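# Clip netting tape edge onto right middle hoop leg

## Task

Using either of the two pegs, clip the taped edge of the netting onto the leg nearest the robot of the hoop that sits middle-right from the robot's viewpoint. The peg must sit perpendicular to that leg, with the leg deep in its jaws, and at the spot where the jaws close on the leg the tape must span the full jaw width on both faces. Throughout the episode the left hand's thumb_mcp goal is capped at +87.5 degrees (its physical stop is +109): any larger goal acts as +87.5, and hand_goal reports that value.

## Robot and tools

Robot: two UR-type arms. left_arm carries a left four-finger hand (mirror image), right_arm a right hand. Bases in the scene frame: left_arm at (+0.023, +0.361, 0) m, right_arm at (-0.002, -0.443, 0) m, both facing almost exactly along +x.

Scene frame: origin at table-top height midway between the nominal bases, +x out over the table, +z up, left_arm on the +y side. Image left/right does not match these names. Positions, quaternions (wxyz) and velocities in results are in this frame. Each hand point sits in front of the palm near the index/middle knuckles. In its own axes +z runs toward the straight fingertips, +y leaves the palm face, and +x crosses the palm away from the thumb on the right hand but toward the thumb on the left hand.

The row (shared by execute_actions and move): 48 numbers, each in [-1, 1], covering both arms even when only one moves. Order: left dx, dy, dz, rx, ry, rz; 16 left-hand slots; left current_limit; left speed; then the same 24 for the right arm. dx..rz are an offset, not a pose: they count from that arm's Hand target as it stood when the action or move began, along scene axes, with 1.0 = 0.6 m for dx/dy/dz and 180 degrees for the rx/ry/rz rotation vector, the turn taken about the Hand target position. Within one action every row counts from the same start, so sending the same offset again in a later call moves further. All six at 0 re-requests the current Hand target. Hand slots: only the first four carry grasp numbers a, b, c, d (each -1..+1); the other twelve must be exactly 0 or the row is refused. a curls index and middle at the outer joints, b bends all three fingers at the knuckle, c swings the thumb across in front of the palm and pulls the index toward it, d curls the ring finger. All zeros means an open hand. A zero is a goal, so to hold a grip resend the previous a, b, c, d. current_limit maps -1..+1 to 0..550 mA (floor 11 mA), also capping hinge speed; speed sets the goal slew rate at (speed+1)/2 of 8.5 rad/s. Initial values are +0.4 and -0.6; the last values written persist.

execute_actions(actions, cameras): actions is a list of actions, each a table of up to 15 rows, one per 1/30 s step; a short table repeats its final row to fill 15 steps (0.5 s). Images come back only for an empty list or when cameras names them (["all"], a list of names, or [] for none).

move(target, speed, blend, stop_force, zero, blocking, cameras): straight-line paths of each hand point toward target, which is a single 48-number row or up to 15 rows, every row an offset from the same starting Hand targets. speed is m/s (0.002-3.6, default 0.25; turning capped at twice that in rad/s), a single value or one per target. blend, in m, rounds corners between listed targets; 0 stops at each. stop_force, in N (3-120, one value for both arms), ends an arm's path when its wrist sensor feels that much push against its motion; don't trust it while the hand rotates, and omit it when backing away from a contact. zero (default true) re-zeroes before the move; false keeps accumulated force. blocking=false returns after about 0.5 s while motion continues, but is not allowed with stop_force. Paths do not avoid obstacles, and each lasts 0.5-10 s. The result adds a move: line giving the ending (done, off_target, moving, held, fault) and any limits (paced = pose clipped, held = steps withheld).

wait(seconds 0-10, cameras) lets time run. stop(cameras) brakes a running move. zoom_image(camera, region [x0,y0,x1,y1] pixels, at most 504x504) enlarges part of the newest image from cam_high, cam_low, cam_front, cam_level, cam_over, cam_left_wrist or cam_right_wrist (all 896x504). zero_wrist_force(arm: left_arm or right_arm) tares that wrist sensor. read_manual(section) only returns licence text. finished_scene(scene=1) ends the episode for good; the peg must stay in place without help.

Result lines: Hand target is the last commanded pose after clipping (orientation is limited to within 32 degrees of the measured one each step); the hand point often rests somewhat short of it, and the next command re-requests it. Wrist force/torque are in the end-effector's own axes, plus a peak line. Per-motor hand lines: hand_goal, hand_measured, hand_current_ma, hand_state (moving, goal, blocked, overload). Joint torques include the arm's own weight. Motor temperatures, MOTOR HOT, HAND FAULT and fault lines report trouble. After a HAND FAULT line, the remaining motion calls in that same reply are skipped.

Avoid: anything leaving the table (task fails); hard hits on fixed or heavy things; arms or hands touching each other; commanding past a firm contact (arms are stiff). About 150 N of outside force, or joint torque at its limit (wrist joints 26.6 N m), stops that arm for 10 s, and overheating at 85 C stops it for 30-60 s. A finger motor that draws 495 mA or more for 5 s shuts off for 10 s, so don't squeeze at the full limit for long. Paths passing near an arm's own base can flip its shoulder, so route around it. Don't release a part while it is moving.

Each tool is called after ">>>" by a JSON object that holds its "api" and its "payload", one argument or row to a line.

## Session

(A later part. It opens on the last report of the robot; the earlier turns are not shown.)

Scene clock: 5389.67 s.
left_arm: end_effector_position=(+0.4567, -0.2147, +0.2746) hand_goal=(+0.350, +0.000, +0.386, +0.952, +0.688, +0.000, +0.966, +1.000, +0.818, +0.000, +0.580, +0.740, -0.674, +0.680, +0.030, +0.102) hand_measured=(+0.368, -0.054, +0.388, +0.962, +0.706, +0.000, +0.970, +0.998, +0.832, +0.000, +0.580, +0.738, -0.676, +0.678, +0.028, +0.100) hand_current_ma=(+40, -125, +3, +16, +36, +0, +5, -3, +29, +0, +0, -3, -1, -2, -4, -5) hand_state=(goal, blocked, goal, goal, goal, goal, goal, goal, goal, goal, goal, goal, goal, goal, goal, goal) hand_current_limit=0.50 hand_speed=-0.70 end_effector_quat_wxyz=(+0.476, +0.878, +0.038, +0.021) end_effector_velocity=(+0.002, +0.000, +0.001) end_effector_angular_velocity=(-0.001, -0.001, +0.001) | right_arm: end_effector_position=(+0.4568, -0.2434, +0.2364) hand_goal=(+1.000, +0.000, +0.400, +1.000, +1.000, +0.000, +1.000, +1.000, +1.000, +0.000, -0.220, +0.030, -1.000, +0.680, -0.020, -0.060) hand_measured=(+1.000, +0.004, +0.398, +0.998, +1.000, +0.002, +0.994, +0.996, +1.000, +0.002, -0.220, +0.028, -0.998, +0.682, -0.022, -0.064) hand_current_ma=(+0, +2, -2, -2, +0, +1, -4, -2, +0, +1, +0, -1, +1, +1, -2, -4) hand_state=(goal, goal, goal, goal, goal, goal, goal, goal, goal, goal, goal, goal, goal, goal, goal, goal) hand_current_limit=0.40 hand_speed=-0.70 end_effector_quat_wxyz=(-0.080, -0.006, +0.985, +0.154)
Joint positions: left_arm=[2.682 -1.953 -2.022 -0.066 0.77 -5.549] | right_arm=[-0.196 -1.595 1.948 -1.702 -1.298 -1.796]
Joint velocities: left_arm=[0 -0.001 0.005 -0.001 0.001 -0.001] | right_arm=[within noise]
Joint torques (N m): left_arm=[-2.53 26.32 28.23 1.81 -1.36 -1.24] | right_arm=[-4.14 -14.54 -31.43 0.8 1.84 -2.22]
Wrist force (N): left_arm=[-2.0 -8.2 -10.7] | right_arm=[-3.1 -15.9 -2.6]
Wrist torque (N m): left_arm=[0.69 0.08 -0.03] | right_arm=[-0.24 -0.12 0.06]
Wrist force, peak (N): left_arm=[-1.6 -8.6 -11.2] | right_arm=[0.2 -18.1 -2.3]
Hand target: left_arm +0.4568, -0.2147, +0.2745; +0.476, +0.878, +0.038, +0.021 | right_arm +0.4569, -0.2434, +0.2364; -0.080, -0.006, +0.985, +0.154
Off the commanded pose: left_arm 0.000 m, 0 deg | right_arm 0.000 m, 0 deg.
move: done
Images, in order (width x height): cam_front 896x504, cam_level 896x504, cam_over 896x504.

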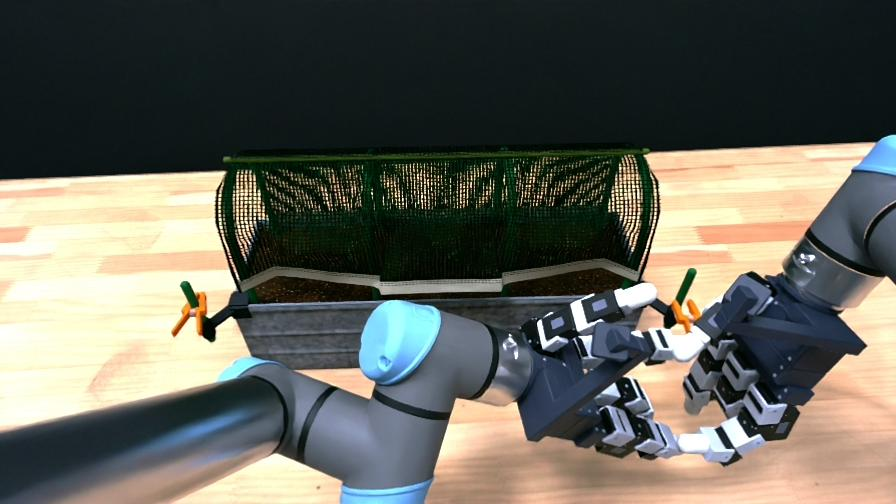

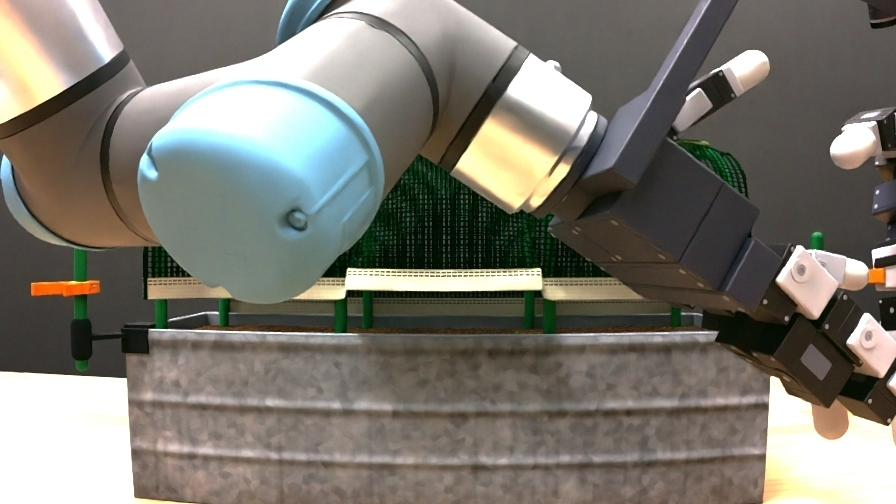

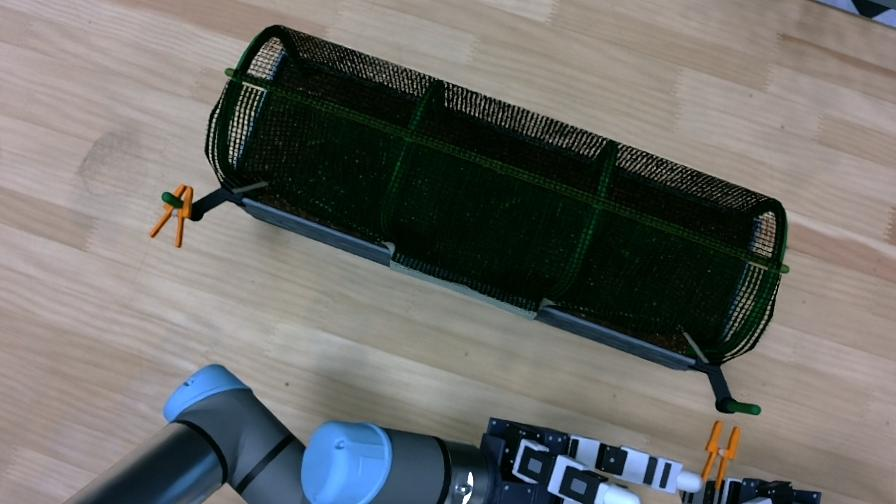

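>>> {"api": "move", "payload": {
  "target": [0.0467,0.345,-0.0225,0,0,0,-0.25,0.071,0.8,0,0,0,0,0,0,0,0,0,0,0,0,0,0.5,-0.7,0.0467,0.345,-0.0225,0,0,0,-0.8,-1,1,0.5,0,0,0,0,0,0,0,0,0,0,0,0,0.4,-0.7],
  "speed": 0.05,
  "cameras": ["all"]
}}

>>> {"api": "zoom_image", "payload": {
  "camera": "cam_over",
  "region": [490, 260, 620, 390]
}}

>>> {"api": "zoom_image", "payload": {
  "camera": "cam_level",
  "region": [450, 200, 650, 350]
}}

>>> {"api": "zoom_image", "payload": {
  "camera": "cam_front",
  "region": [430, 220, 590, 340]
}}

Scene clock: 5506.13 s.
left_arm: end_effector_position=(+0.4848, -0.0076, +0.2611) hand_goal=(+0.350, +0.000, +0.386, +0.952, +0.688, +0.000, +0.966, +1.000, +0.818, +0.000, +0.580, +0.740, -0.674, +0.680, +0.030, +0.102) hand_measured=(+0.368, -0.056, +0.388, +0.962, +0.706, +0.000, +0.970, +0.998, +0.832, +0.000, +0.580, +0.738, -0.676, +0.678, +0.028, +0.100) hand_current_ma=(+40, -131, +3, +17, +35, +0, +5, -3, +28, +0, +0, -3, -1, -2, -4, -5) hand_state=(goal, blocked, goal, goal, goal, goal, goal, goal, goal, goal, goal, goal, goal, goal, goal, goal) hand_current_limit=0.50 hand_speed=-0.70 end_effector_quat_wxyz=(+0.476, +0.878, +0.038, +0.021) | right_arm: end_effector_position=(+0.4849, -0.0363, +0.2229) hand_goal=(+1.000, +0.000, +0.400, +1.000, +1.000, +0.000, +1.000, +1.000, +1.000, +0.000, -0.220, +0.030, -1.000, +0.680, -0.020, -0.060) hand_measured=(+1.000, +0.004, +0.398, +0.998, +1.000, +0.002, +0.994, +0.996, +1.000, +0.002, -0.220, +0.028, -0.998, +0.682, -0.022, -0.064) hand_current_ma=(+0, +2, -2, -2, +0, +1, -4, -2, +0, +1, +0, -1, +1, +1, -2, -4) hand_state=(goal, goal, goal, goal, goal, goal, goal, goal, goal, goal, goal, goal, goal, goal, goal, goal) hand_current_limit=0.40 hand_speed=-0.70 end_effector_quat_wxyz=(-0.080, -0.006, +0.985, +0.154)
Joint positions: left_arm=[3.138 -1.684 -2.263 -0.634 0.582 -4.87] | right_arm=[0.22 -1.369 1.772 -1.883 -1.233 -1.366]
Joint torques (N m): left_arm=[-11.8 9.67 26.88 4.53 -1.76 -2.17] | right_arm=[-3.92 -42.03 -13.98 -0.11 3.09 -2.26]
Wrist force (N): left_arm=[-1.8 -7.9 -10.3] | right_arm=[-2.6 -15.0 -2.9]
Wrist torque (N m): left_arm=[0.72 0.12 -0.04] | right_arm=[-0.15 -0.07 -0.02]
Wrist force, peak (N): left_arm=[-2.1 -8.4 -10.9] | right_arm=[-3.0 -16.7 -2.6]
Hand target: left_arm +0.4848, -0.0077, +0.2610; +0.476, +0.878, +0.038, +0.021 | right_arm +0.4849, -0.0364, +0.2229; -0.080, -0.006, +0.985, +0.154
Off the commanded pose: left_arm 0.000 m, 0 deg | right_arm 0.000 m, 0 deg.
move: done

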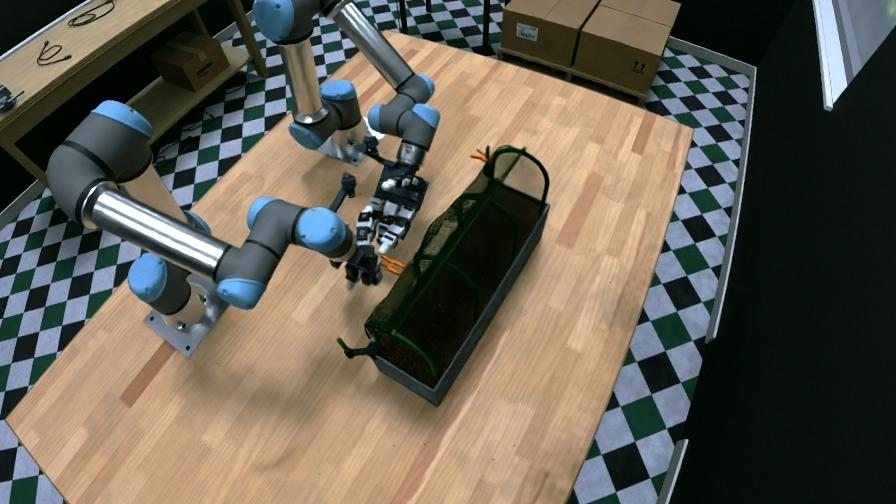

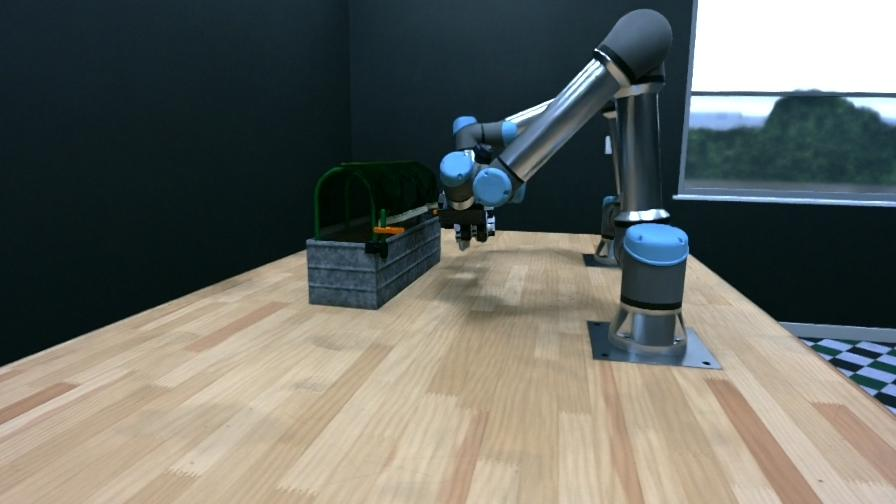

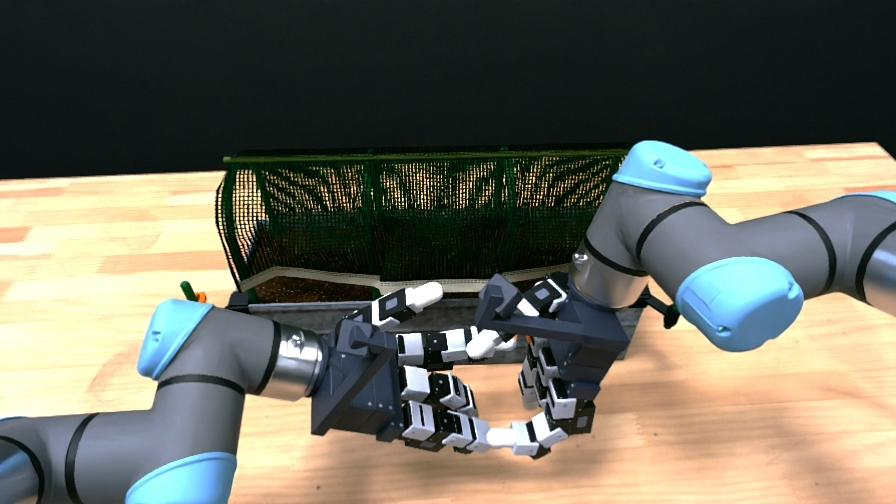

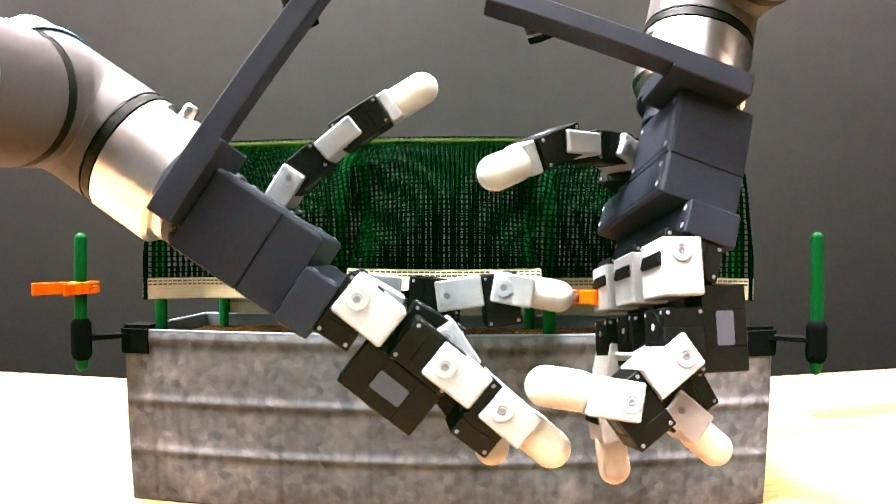

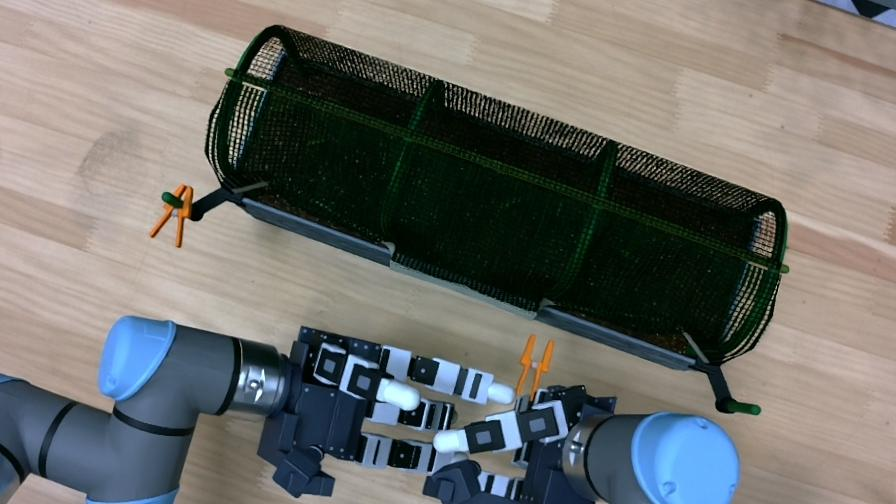

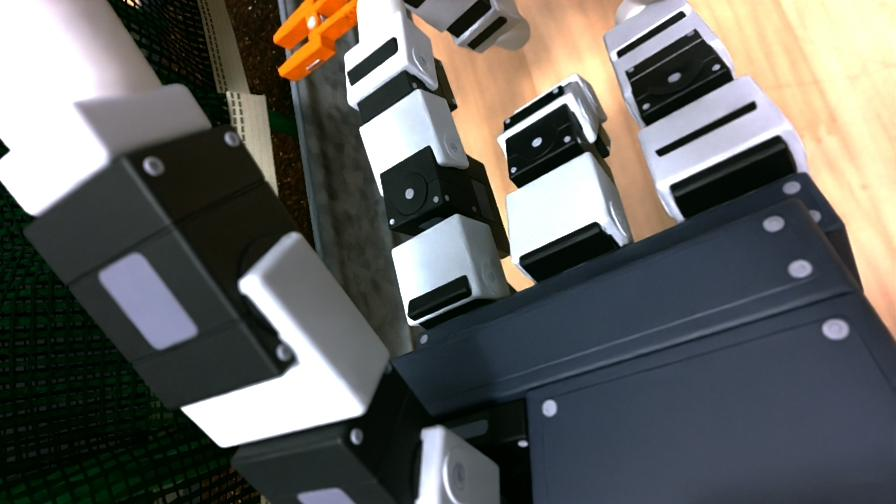

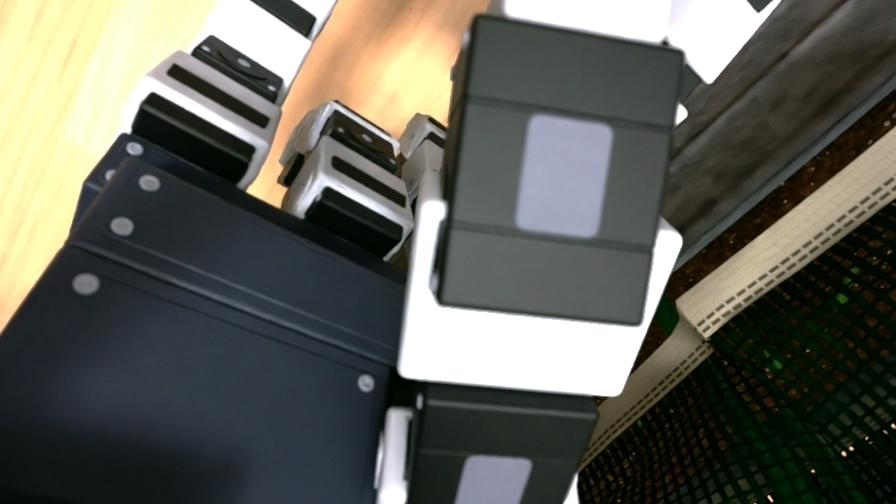

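Scaled by 3.877.

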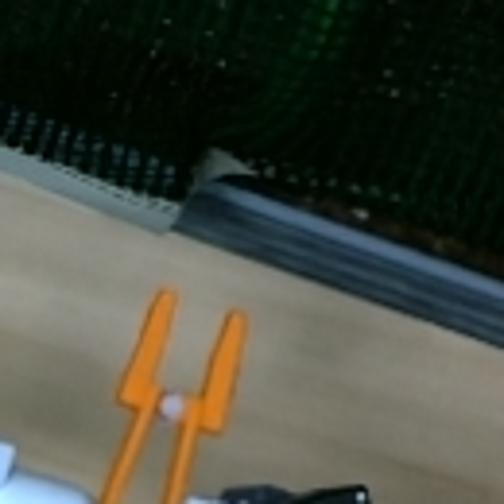

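Scaled by 2.520.

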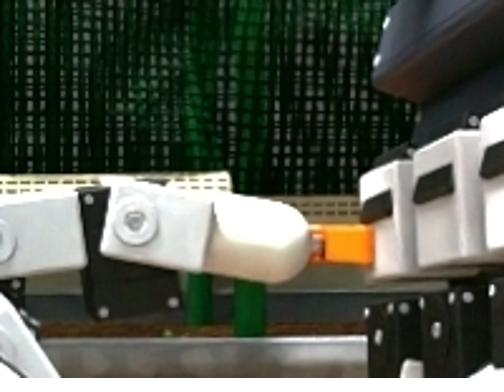

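Scaled by 3.150.

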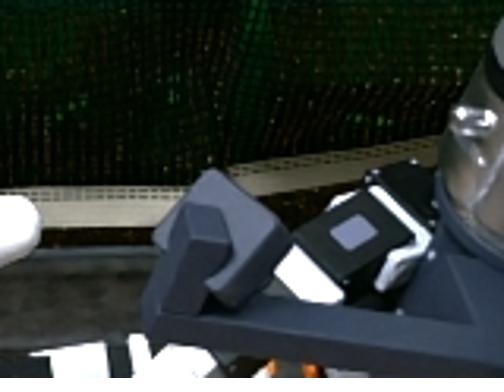

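>>> {"api": "zoom_image", "payload": {
  "camera": "cam_high",
  "region": [350, 220, 470, 310]
}}

>>> {"api": "zoom_image", "payload": {
  "camera": "cam_left_wrist",
  "region": [200, 0, 400, 180]
}}

>>> {"api": "zoom_image", "payload": {
  "camera": "cam_right_wrist",
  "region": [620, 220, 800, 420]
}}

>>> {"api": "zoom_image", "payload": {
  "camera": "cam_low",
  "region": [380, 180, 500, 260]
}}

Scaled by 4.200.

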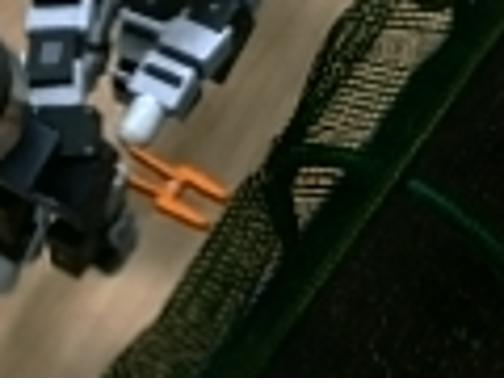

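Scaled by 2.520.

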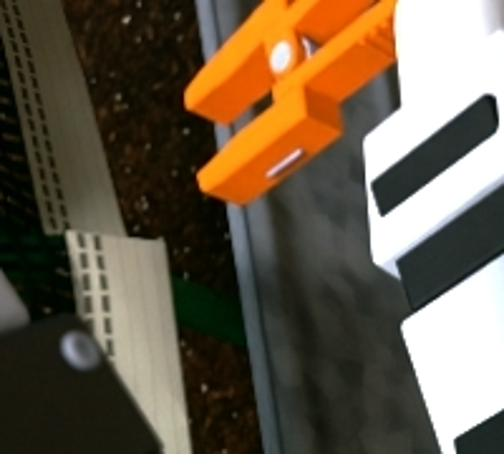

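Scaled by 2.520.

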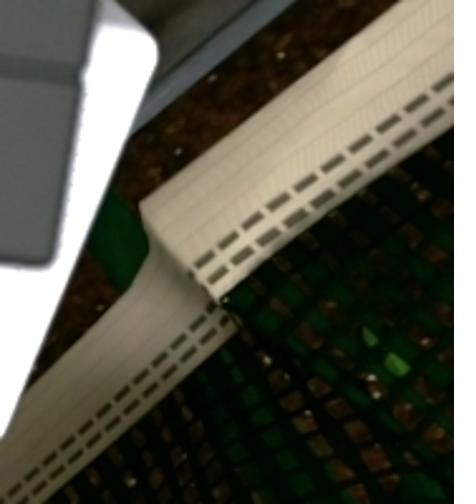

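Scaled by 4.200.

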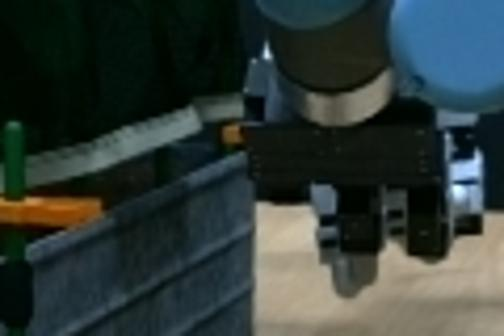

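>>> {"api": "move", "payload": {
  "target": [0,-0.00167,0.0033,0,0,0,-0.25,0.071,0.8,0,0,0,0,0,0,0,0,0,0,0,0,0,0.5,-0.7,0,0.005,0.0033,0,0,0,-0.8,-1,1,0.5,0,0,0,0,0,0,0,0,0,0,0,0,0.4,-0.7],
  "speed": 0.01,
  "cameras": ["cam_over","cam_level"]
}}

>>> {"api": "zoom_image", "payload": {
  "camera": "cam_over",
  "region": [500, 280, 600, 380]
}}

>>> {"api": "zoom_image", "payload": {
  "camera": "cam_level",
  "region": [500, 230, 650, 350]
}}

Scene clock: 5628.43 s.
left_arm: end_effector_position=(+0.4848, -0.0087, +0.2630) hand_goal=(+0.350, +0.000, +0.386, +0.952, +0.688, +0.000, +0.966, +1.000, +0.818, +0.000, +0.580, +0.740, -0.674, +0.680, +0.030, +0.102) hand_measured=(+0.368, -0.064, +0.388, +0.962, +0.706, +0.000, +0.970, +0.998, +0.832, +0.000, +0.580, +0.738, -0.676, +0.678, +0.028, +0.100) hand_current_ma=(+40, -156, +3, +17, +35, +0, +5, -3, +28, +0, +0, -3, -1, -2, -4, -5) hand_state=(goal, blocked, goal, goal, goal, goal, goal, goal, goal, goal, goal, goal, goal, goal, goal, goal) hand_current_limit=0.50 hand_speed=-0.70 end_effector_quat_wxyz=(+0.476, +0.878, +0.038, +0.021) | right_arm: end_effector_position=(+0.4849, -0.0334, +0.2249) hand_goal=(+1.000, +0.000, +0.400, +1.000, +1.000, +0.000, +1.000, +1.000, +1.000, +0.000, -0.220, +0.030, -1.000, +0.680, -0.020, -0.060) hand_measured=(+1.000, +0.004, +0.398, +0.998, +1.000, +0.002, +0.994, +0.996, +1.000, +0.002, -0.220, +0.028, -0.998, +0.682, -0.022, -0.064) hand_current_ma=(+0, +2, -2, -2, +0, +1, -4, -2, +0, +1, +0, -1, +1, +1, -2, -4) hand_state=(goal, goal, goal, goal, goal, goal, goal, goal, goal, goal, goal, goal, goal, goal, goal, goal) hand_current_limit=0.40 hand_speed=-0.70 end_effector_quat_wxyz=(-0.080, -0.006, +0.985, +0.154)
Joint positions: left_arm=[3.136 -1.681 -2.26 -0.636 0.583 -4.874] | right_arm=[0.225 -1.368 1.765 -1.879 -1.232 -1.36]
Joint torques (N m): left_arm=[-10.06 34.73 23.7 1.24 -1.71 -1.94] | right_arm=[10.5 -23.52 -26.07 -1.02 5.4 -0.15]
Wrist force (N): left_arm=[-2.5 -8.1 -10.8] | right_arm=[-3.4 -15.8 -3.1]
Wrist torque (N m): left_arm=[0.75 0.02 -0.03] | right_arm=[-0.16 -0.09 -0.18]
Wrist force, peak (N): left_arm=[-2.6 -8.1 -10.8] | right_arm=[-3.5 -15.9 -2.9]
Hand target: left_arm +0.4848, -0.0087, +0.2630; +0.476, +0.878, +0.038, +0.021 | right_arm +0.4849, -0.0334, +0.2249; -0.080, -0.006, +0.985, +0.154
Off the commanded pose: left_arm 0.000 m, 0 deg | right_arm 0.000 m, 0 deg.
move: done
Images, in order (width x height): cam_level 896x504, cam_over 896x504.

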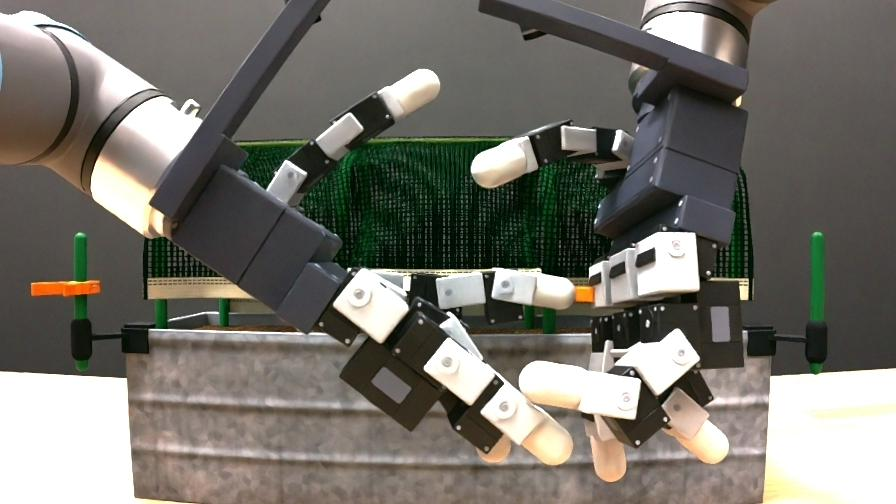

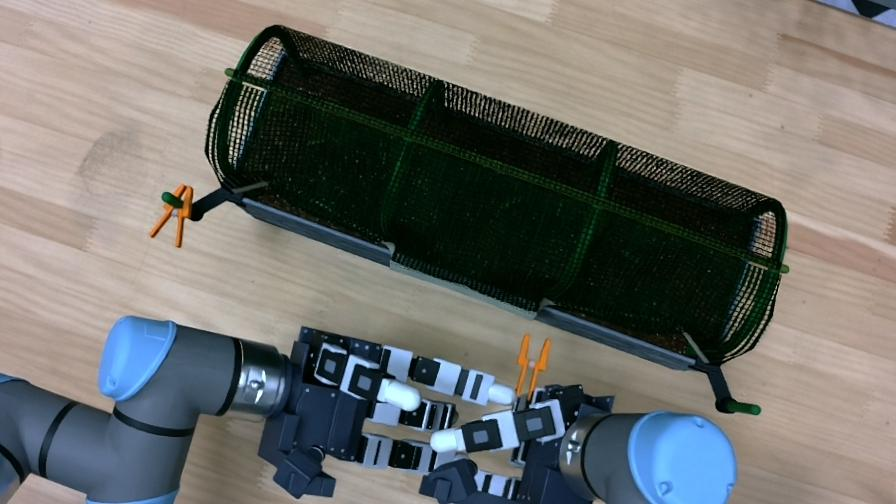

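Scaled by 5.040.

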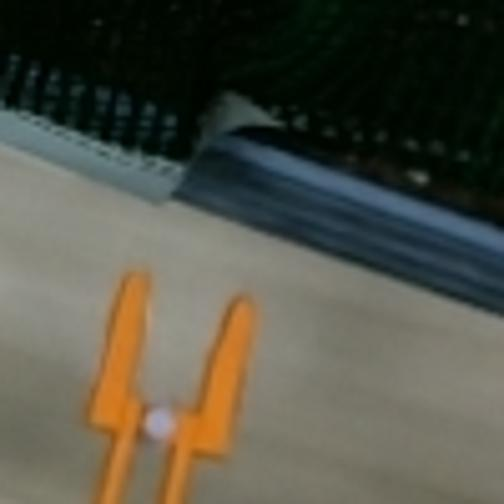

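Scaled by 3.360.

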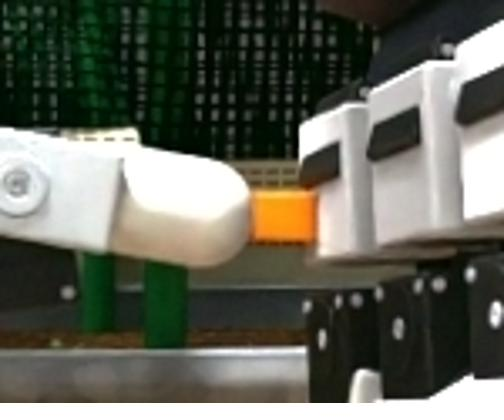

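>>> {"api": "move", "payload": {
  "target": [
    [0.005,-0.008,0,0,0,0,-0.25,0.071,0.8,0,0,0,0,0,0,0,0,0,0,0,0,0,0.5,-0.7,0.005,-0.008,0,0,0,0,-0.8,-1,1,0.5,0,0,0,0,0,0,0,0,0,0,0,0,0.4,-0.7],
    [0.044,-0.005,0,0,0,0,-0.25,0.071,0.8,0,0,0,0,0,0,0,0,0,0,0,0,0,0.5,-0.7,0.044,-0.005,0,0,0,0,-0.8,-1,1,0.5,0,0,0,0,0,0,0,0,0,0,0,0,0.4,-0.7]
  ],
  "speed": 0.015,
  "blend": 0.003,
  "cameras": ["cam_over","cam_level","cam_high","cam_left_wrist","cam_right_wrist"]
}}

>>> {"api": "zoom_image", "payload": {
  "camera": "cam_over",
  "region": [500, 260, 600, 360]
}}

>>> {"api": "zoom_image", "payload": {
  "camera": "cam_level",
  "region": [500, 230, 650, 350]
}}

>>> {"api": "zoom_image", "payload": {
  "camera": "cam_left_wrist",
  "region": [200, 0, 400, 180]
}}

>>> {"api": "zoom_image", "payload": {
  "camera": "cam_high",
  "region": [370, 220, 450, 290]
}}

Scene clock: 5673.93 s.
left_arm: end_effector_position=(+0.5114, -0.0117, +0.2629) hand_goal=(+0.350, +0.000, +0.386, +0.952, +0.688, +0.000, +0.966, +1.000, +0.818, +0.000, +0.580, +0.740, -0.674, +0.680, +0.030, +0.102) hand_measured=(+0.368, -0.066, +0.388, +0.962, +0.706, +0.000, +0.970, +0.998, +0.832, +0.000, +0.580, +0.738, -0.676, +0.678, +0.028, +0.100) hand_current_ma=(+40, -160, +3, +18, +35, +0, +5, -3, +28, +0, +0, -3, -1, -2, -4, -5) hand_state=(goal, blocked, goal, goal, goal, goal, goal, goal, goal, goal, goal, goal, goal, goal, goal, goal) hand_current_limit=0.50 hand_speed=-0.70 end_effector_quat_wxyz=(+0.476, +0.878, +0.038, +0.020) | right_arm: end_effector_position=(+0.5114, -0.0364, +0.2248) hand_goal=(+1.000, +0.000, +0.400, +1.000, +1.000, +0.000, +1.000, +1.000, +1.000, +0.000, -0.220, +0.030, -1.000, +0.680, -0.020, -0.060) hand_measured=(+1.000, +0.004, +0.398, +0.998, +1.000, +0.002, +0.994, +0.996, +1.000, +0.002, -0.220, +0.028, -0.998, +0.682, -0.022, -0.064) hand_current_ma=(+0, +2, -2, -2, +0, +1, -4, -2, +0, +1, +0, -1, +1, +1, -2, -4) hand_state=(goal, goal, goal, goal, goal, goal, goal, goal, goal, goal, goal, goal, goal, goal, goal, goal) hand_current_limit=0.40 hand_speed=-0.70 end_effector_quat_wxyz=(-0.080, -0.006, +0.985, +0.154)
Joint positions: left_arm=[3.129 -1.741 -2.192 -0.635 0.584 -4.886] | right_arm=[0.209 -1.318 1.7 -1.859 -1.234 -1.377]
Joint torques (N m): left_arm=[4.67 34.94 12.6 2.17 -4.25 1.97] | right_arm=[1.56 -47.22 -15.77 -1.26 2.38 -2.17]
Wrist force (N): left_arm=[-2.5 -8.1 -10.8] | right_arm=[-3.4 -15.8 -2.8]
Wrist torque (N m): left_arm=[0.73 0.05 -0.11] | right_arm=[-0.22 -0.10 0.02]
Wrist force, peak (N): left_arm=[-2.5 -8.4 -10.9] | right_arm=[-3.5 -16.1 -3.1]
Hand target: left_arm +0.5112, -0.0117, +0.2630; +0.476, +0.878, +0.038, +0.021 | right_arm +0.5113, -0.0364, +0.2249; -0.080, -0.006, +0.985, +0.154
Off the commanded pose: left_arm 0.000 m, 0 deg | right_arm 0.000 m, 0 deg.
move: done; blend cut to 0.0028 m at target 1
Images, in order (width x height): cam_high 896x504, cam_level 896x504, cam_over 896x504, cam_left_wrist 896x504, cam_right_wrist 896x504.

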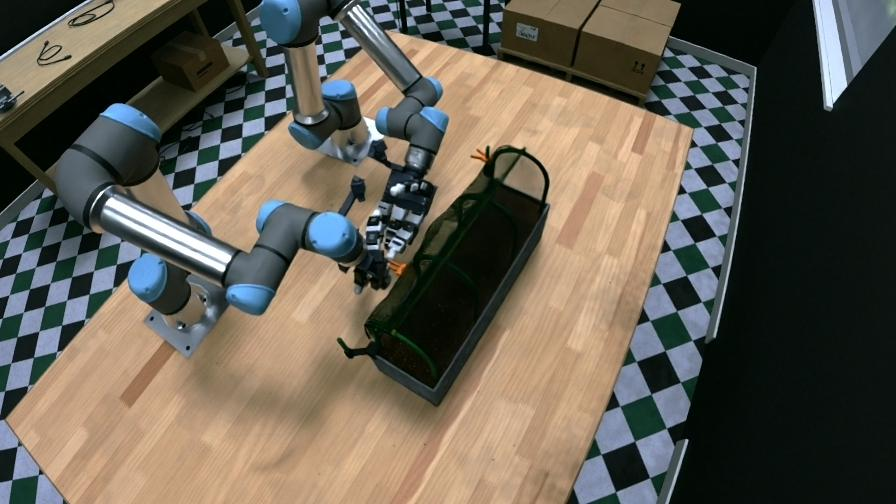

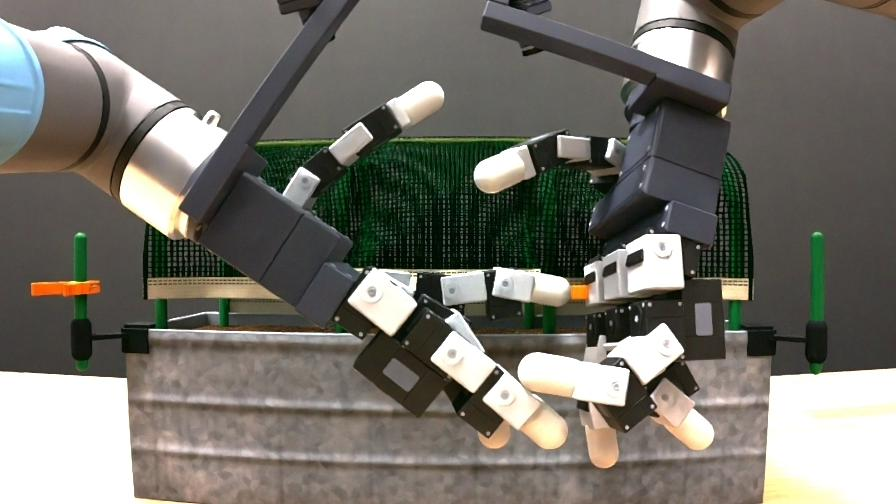

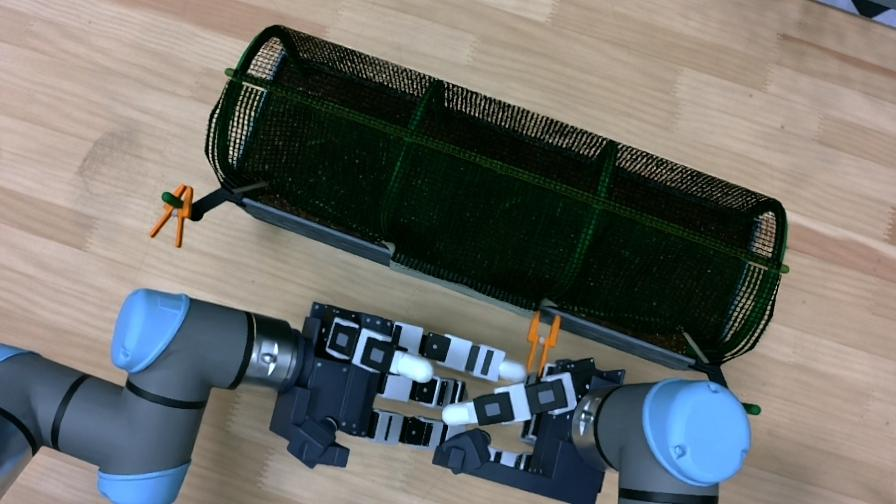

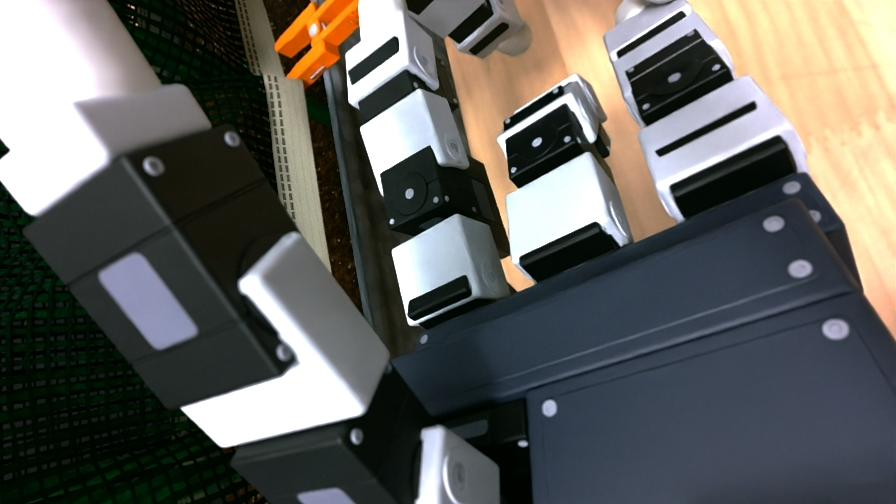

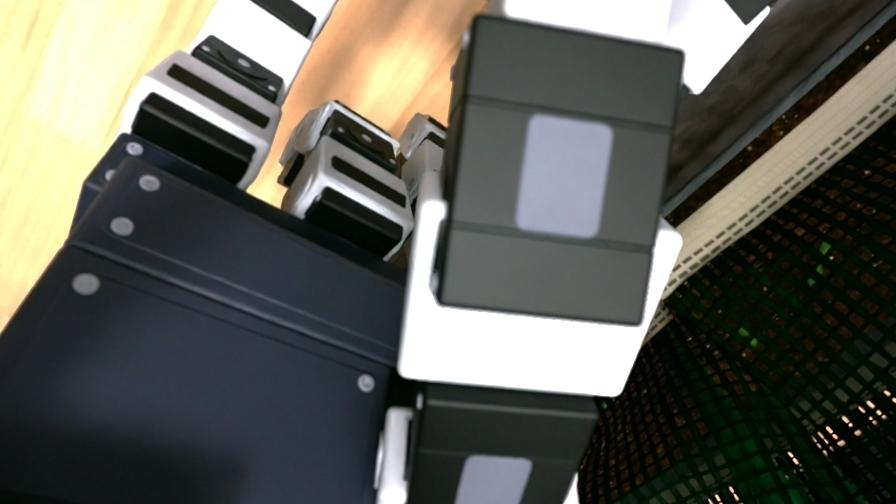

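Scaled by 5.040.

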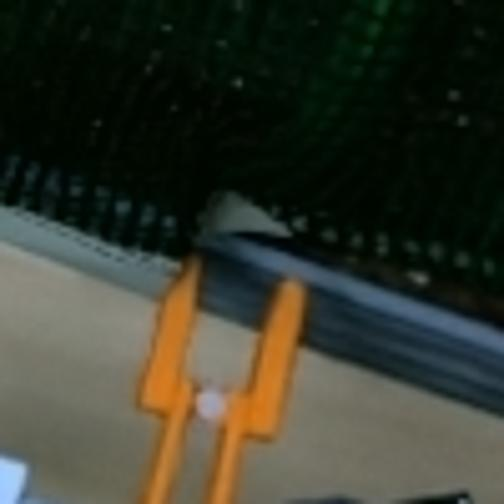

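Scaled by 3.360.

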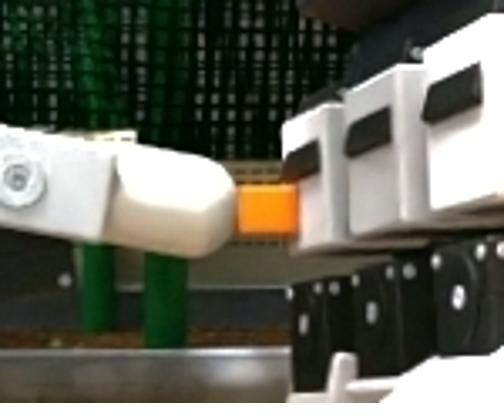

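Scaled by 2.520.

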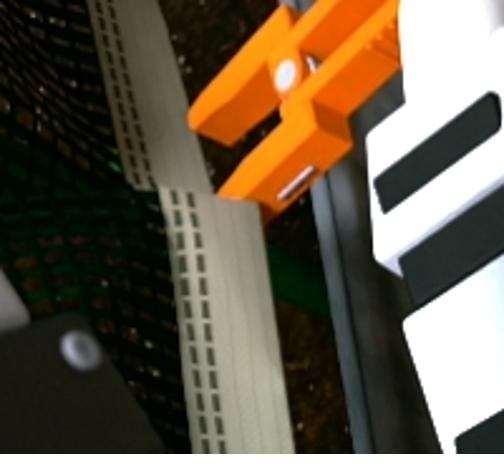

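Scaled by 6.300.

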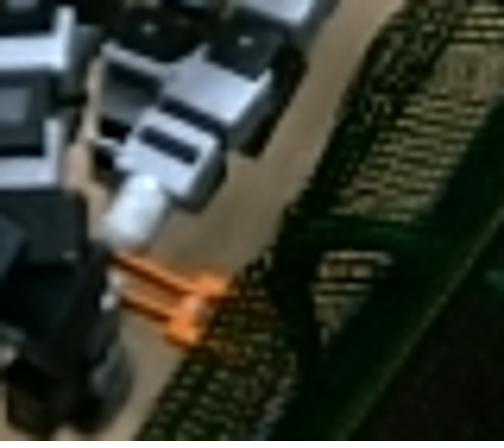

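>>> {"api": "move", "payload": {
  "target": [
    [0,-0.0015,0,0,0,0,-0.25,0.071,0.8,0,0,0,0,0,0,0,0,0,0,0,0,0,0.5,-0.7,0,0.0045,0,0,0,0,-0.8,-1,1,0.5,0,0,0,0,0,0,0,0,0,0,0,0,0.4,-0.7],
    [0.02,0,0,0,0,0,-0.25,0.071,0.8,0,0,0,0,0,0,0,0,0,0,0,0,0,0.5,-0.7,0.02,0.006,0,0,0,0,-0.8,-1,1,0.5,0,0,0,0,0,0,0,0,0,0,0,0,0.4,-0.7]
  ],
  "speed": 0.01,
  "cameras": ["cam_over","cam_level","cam_left_wrist"]
}}

>>> {"api": "zoom_image", "payload": {
  "camera": "cam_over",
  "region": [500, 260, 600, 360]
}}

>>> {"api": "zoom_image", "payload": {
  "camera": "cam_left_wrist",
  "region": [200, 0, 400, 180]
}}

>>> {"api": "zoom_image", "payload": {
  "camera": "cam_level",
  "region": [500, 230, 650, 350]
}}

Scene clock: 5707.10 s.
left_arm: end_effector_position=(+0.5233, -0.0117, +0.2630) hand_goal=(+0.350, +0.000, +0.386, +0.952, +0.688, +0.000, +0.966, +1.000, +0.818, +0.000, +0.580, +0.740, -0.674, +0.680, +0.030, +0.102) hand_measured=(+0.368, -0.100, +0.388, +0.964, +0.706, +0.000, +0.970, +0.998, +0.844, +0.000, +0.588, +0.738, -0.676, +0.678, +0.028, +0.100) hand_current_ma=(+40, -281, +1, +22, +35, +0, +5, -3, +61, +0, +10, -3, -1, -2, -4, -5) hand_state=(goal, blocked, goal, goal, goal, goal, goal, goal, blocked, goal, goal, goal, goal, goal, goal, goal) hand_current_limit=0.50 hand_speed=-0.70 end_effector_quat_wxyz=(+0.476, +0.878, +0.038, +0.021) | right_arm: end_effector_position=(+0.5234, -0.0328, +0.2249) hand_goal=(+1.000, +0.000, +0.400, +1.000, +1.000, +0.000, +1.000, +1.000, +1.000, +0.000, -0.220, +0.030, -1.000, +0.680, -0.020, -0.060) hand_measured=(+1.000, +0.004, +0.398, +0.998, +1.000, +0.002, +0.994, +0.996, +1.000, +0.002, -0.220, +0.028, -0.998, +0.682, -0.022, -0.064) hand_current_ma=(+0, +2, -2, -2, +0, +1, -4, -2, +0, +1, +0, -1, +1, +1, -2, -4) hand_state=(goal, goal, goal, goal, goal, goal, goal, goal, goal, goal, goal, goal, goal, goal, goal, goal) hand_current_limit=0.40 hand_speed=-0.70 end_effector_quat_wxyz=(-0.080, -0.006, +0.985, +0.154)
Joint positions: left_arm=[3.13 -1.765 -2.161 -0.642 0.584 -4.886] | right_arm=[0.21 -1.29 1.664 -1.851 -1.234 -1.376]
Joint torques (N m): left_arm=[4.88 26.01 16.64 1.58 -4.78 2.08] | right_arm=[1.74 -41.13 -21.11 -0.68 3.26 -2.29]
Wrist force (N): left_arm=[-3.8 -10.6 -13.5] | right_arm=[-4.8 -19.8 -4.2]
Wrist torque (N m): left_arm=[0.91 -0.04 -0.06] | right_arm=[-0.17 -0.04 -0.08]
Wrist force, peak (N): left_arm=[-3.3 -12.2 -16.2] | right_arm=[-4.6 -23.0 -4.9]
Hand target: left_arm +0.5232, -0.0117, +0.2630; +0.476, +0.878, +0.038, +0.021 | right_arm +0.5233, -0.0328, +0.2249; -0.080, -0.006, +0.985, +0.154
Off the commanded pose: left_arm 0.000 m, 0 deg | right_arm 0.000 m, 0 deg.
move: done
Images, in order (width x height): cam_level 896x504, cam_over 896x504, cam_left_wrist 896x504.

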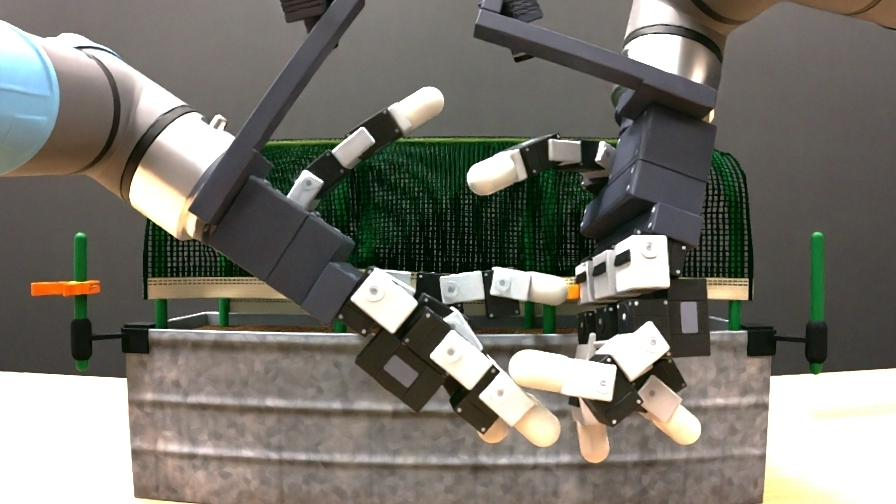

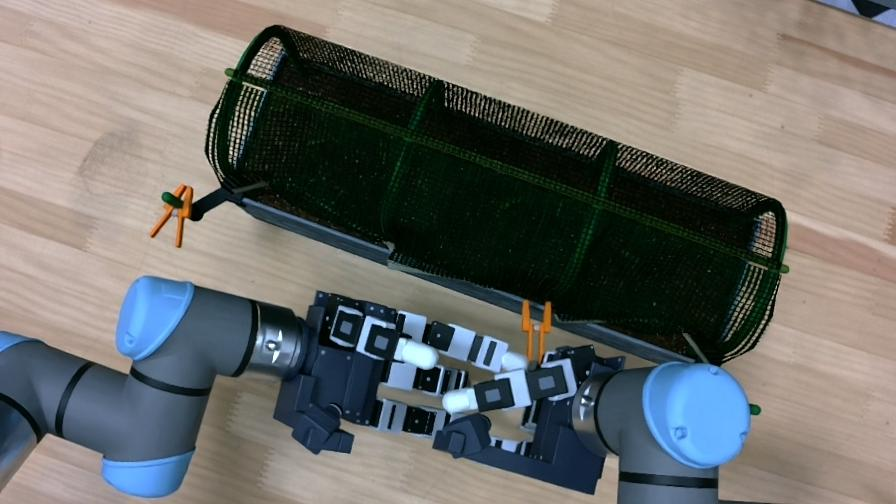

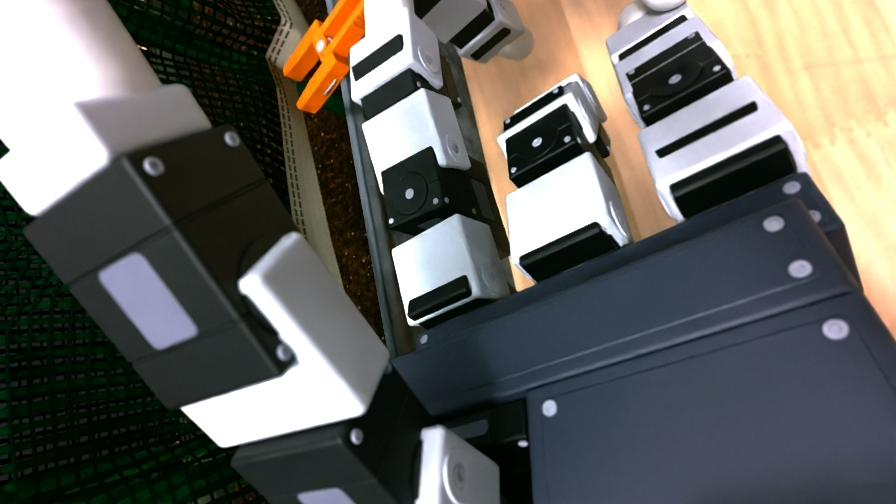

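Scaled by 5.040.

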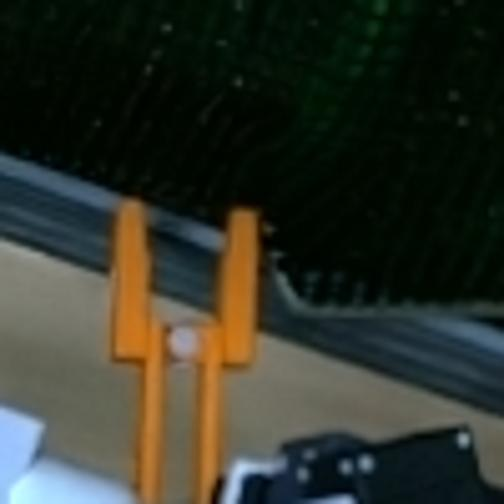

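Scaled by 2.520.

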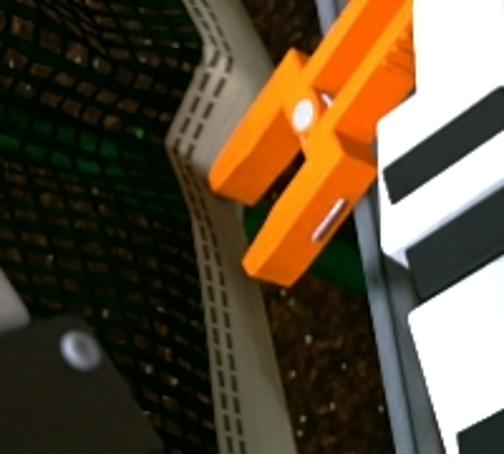

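Scaled by 3.360.

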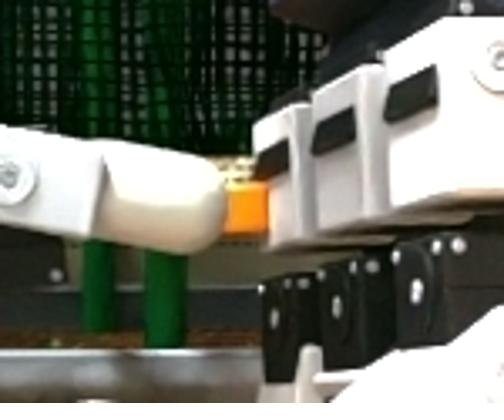

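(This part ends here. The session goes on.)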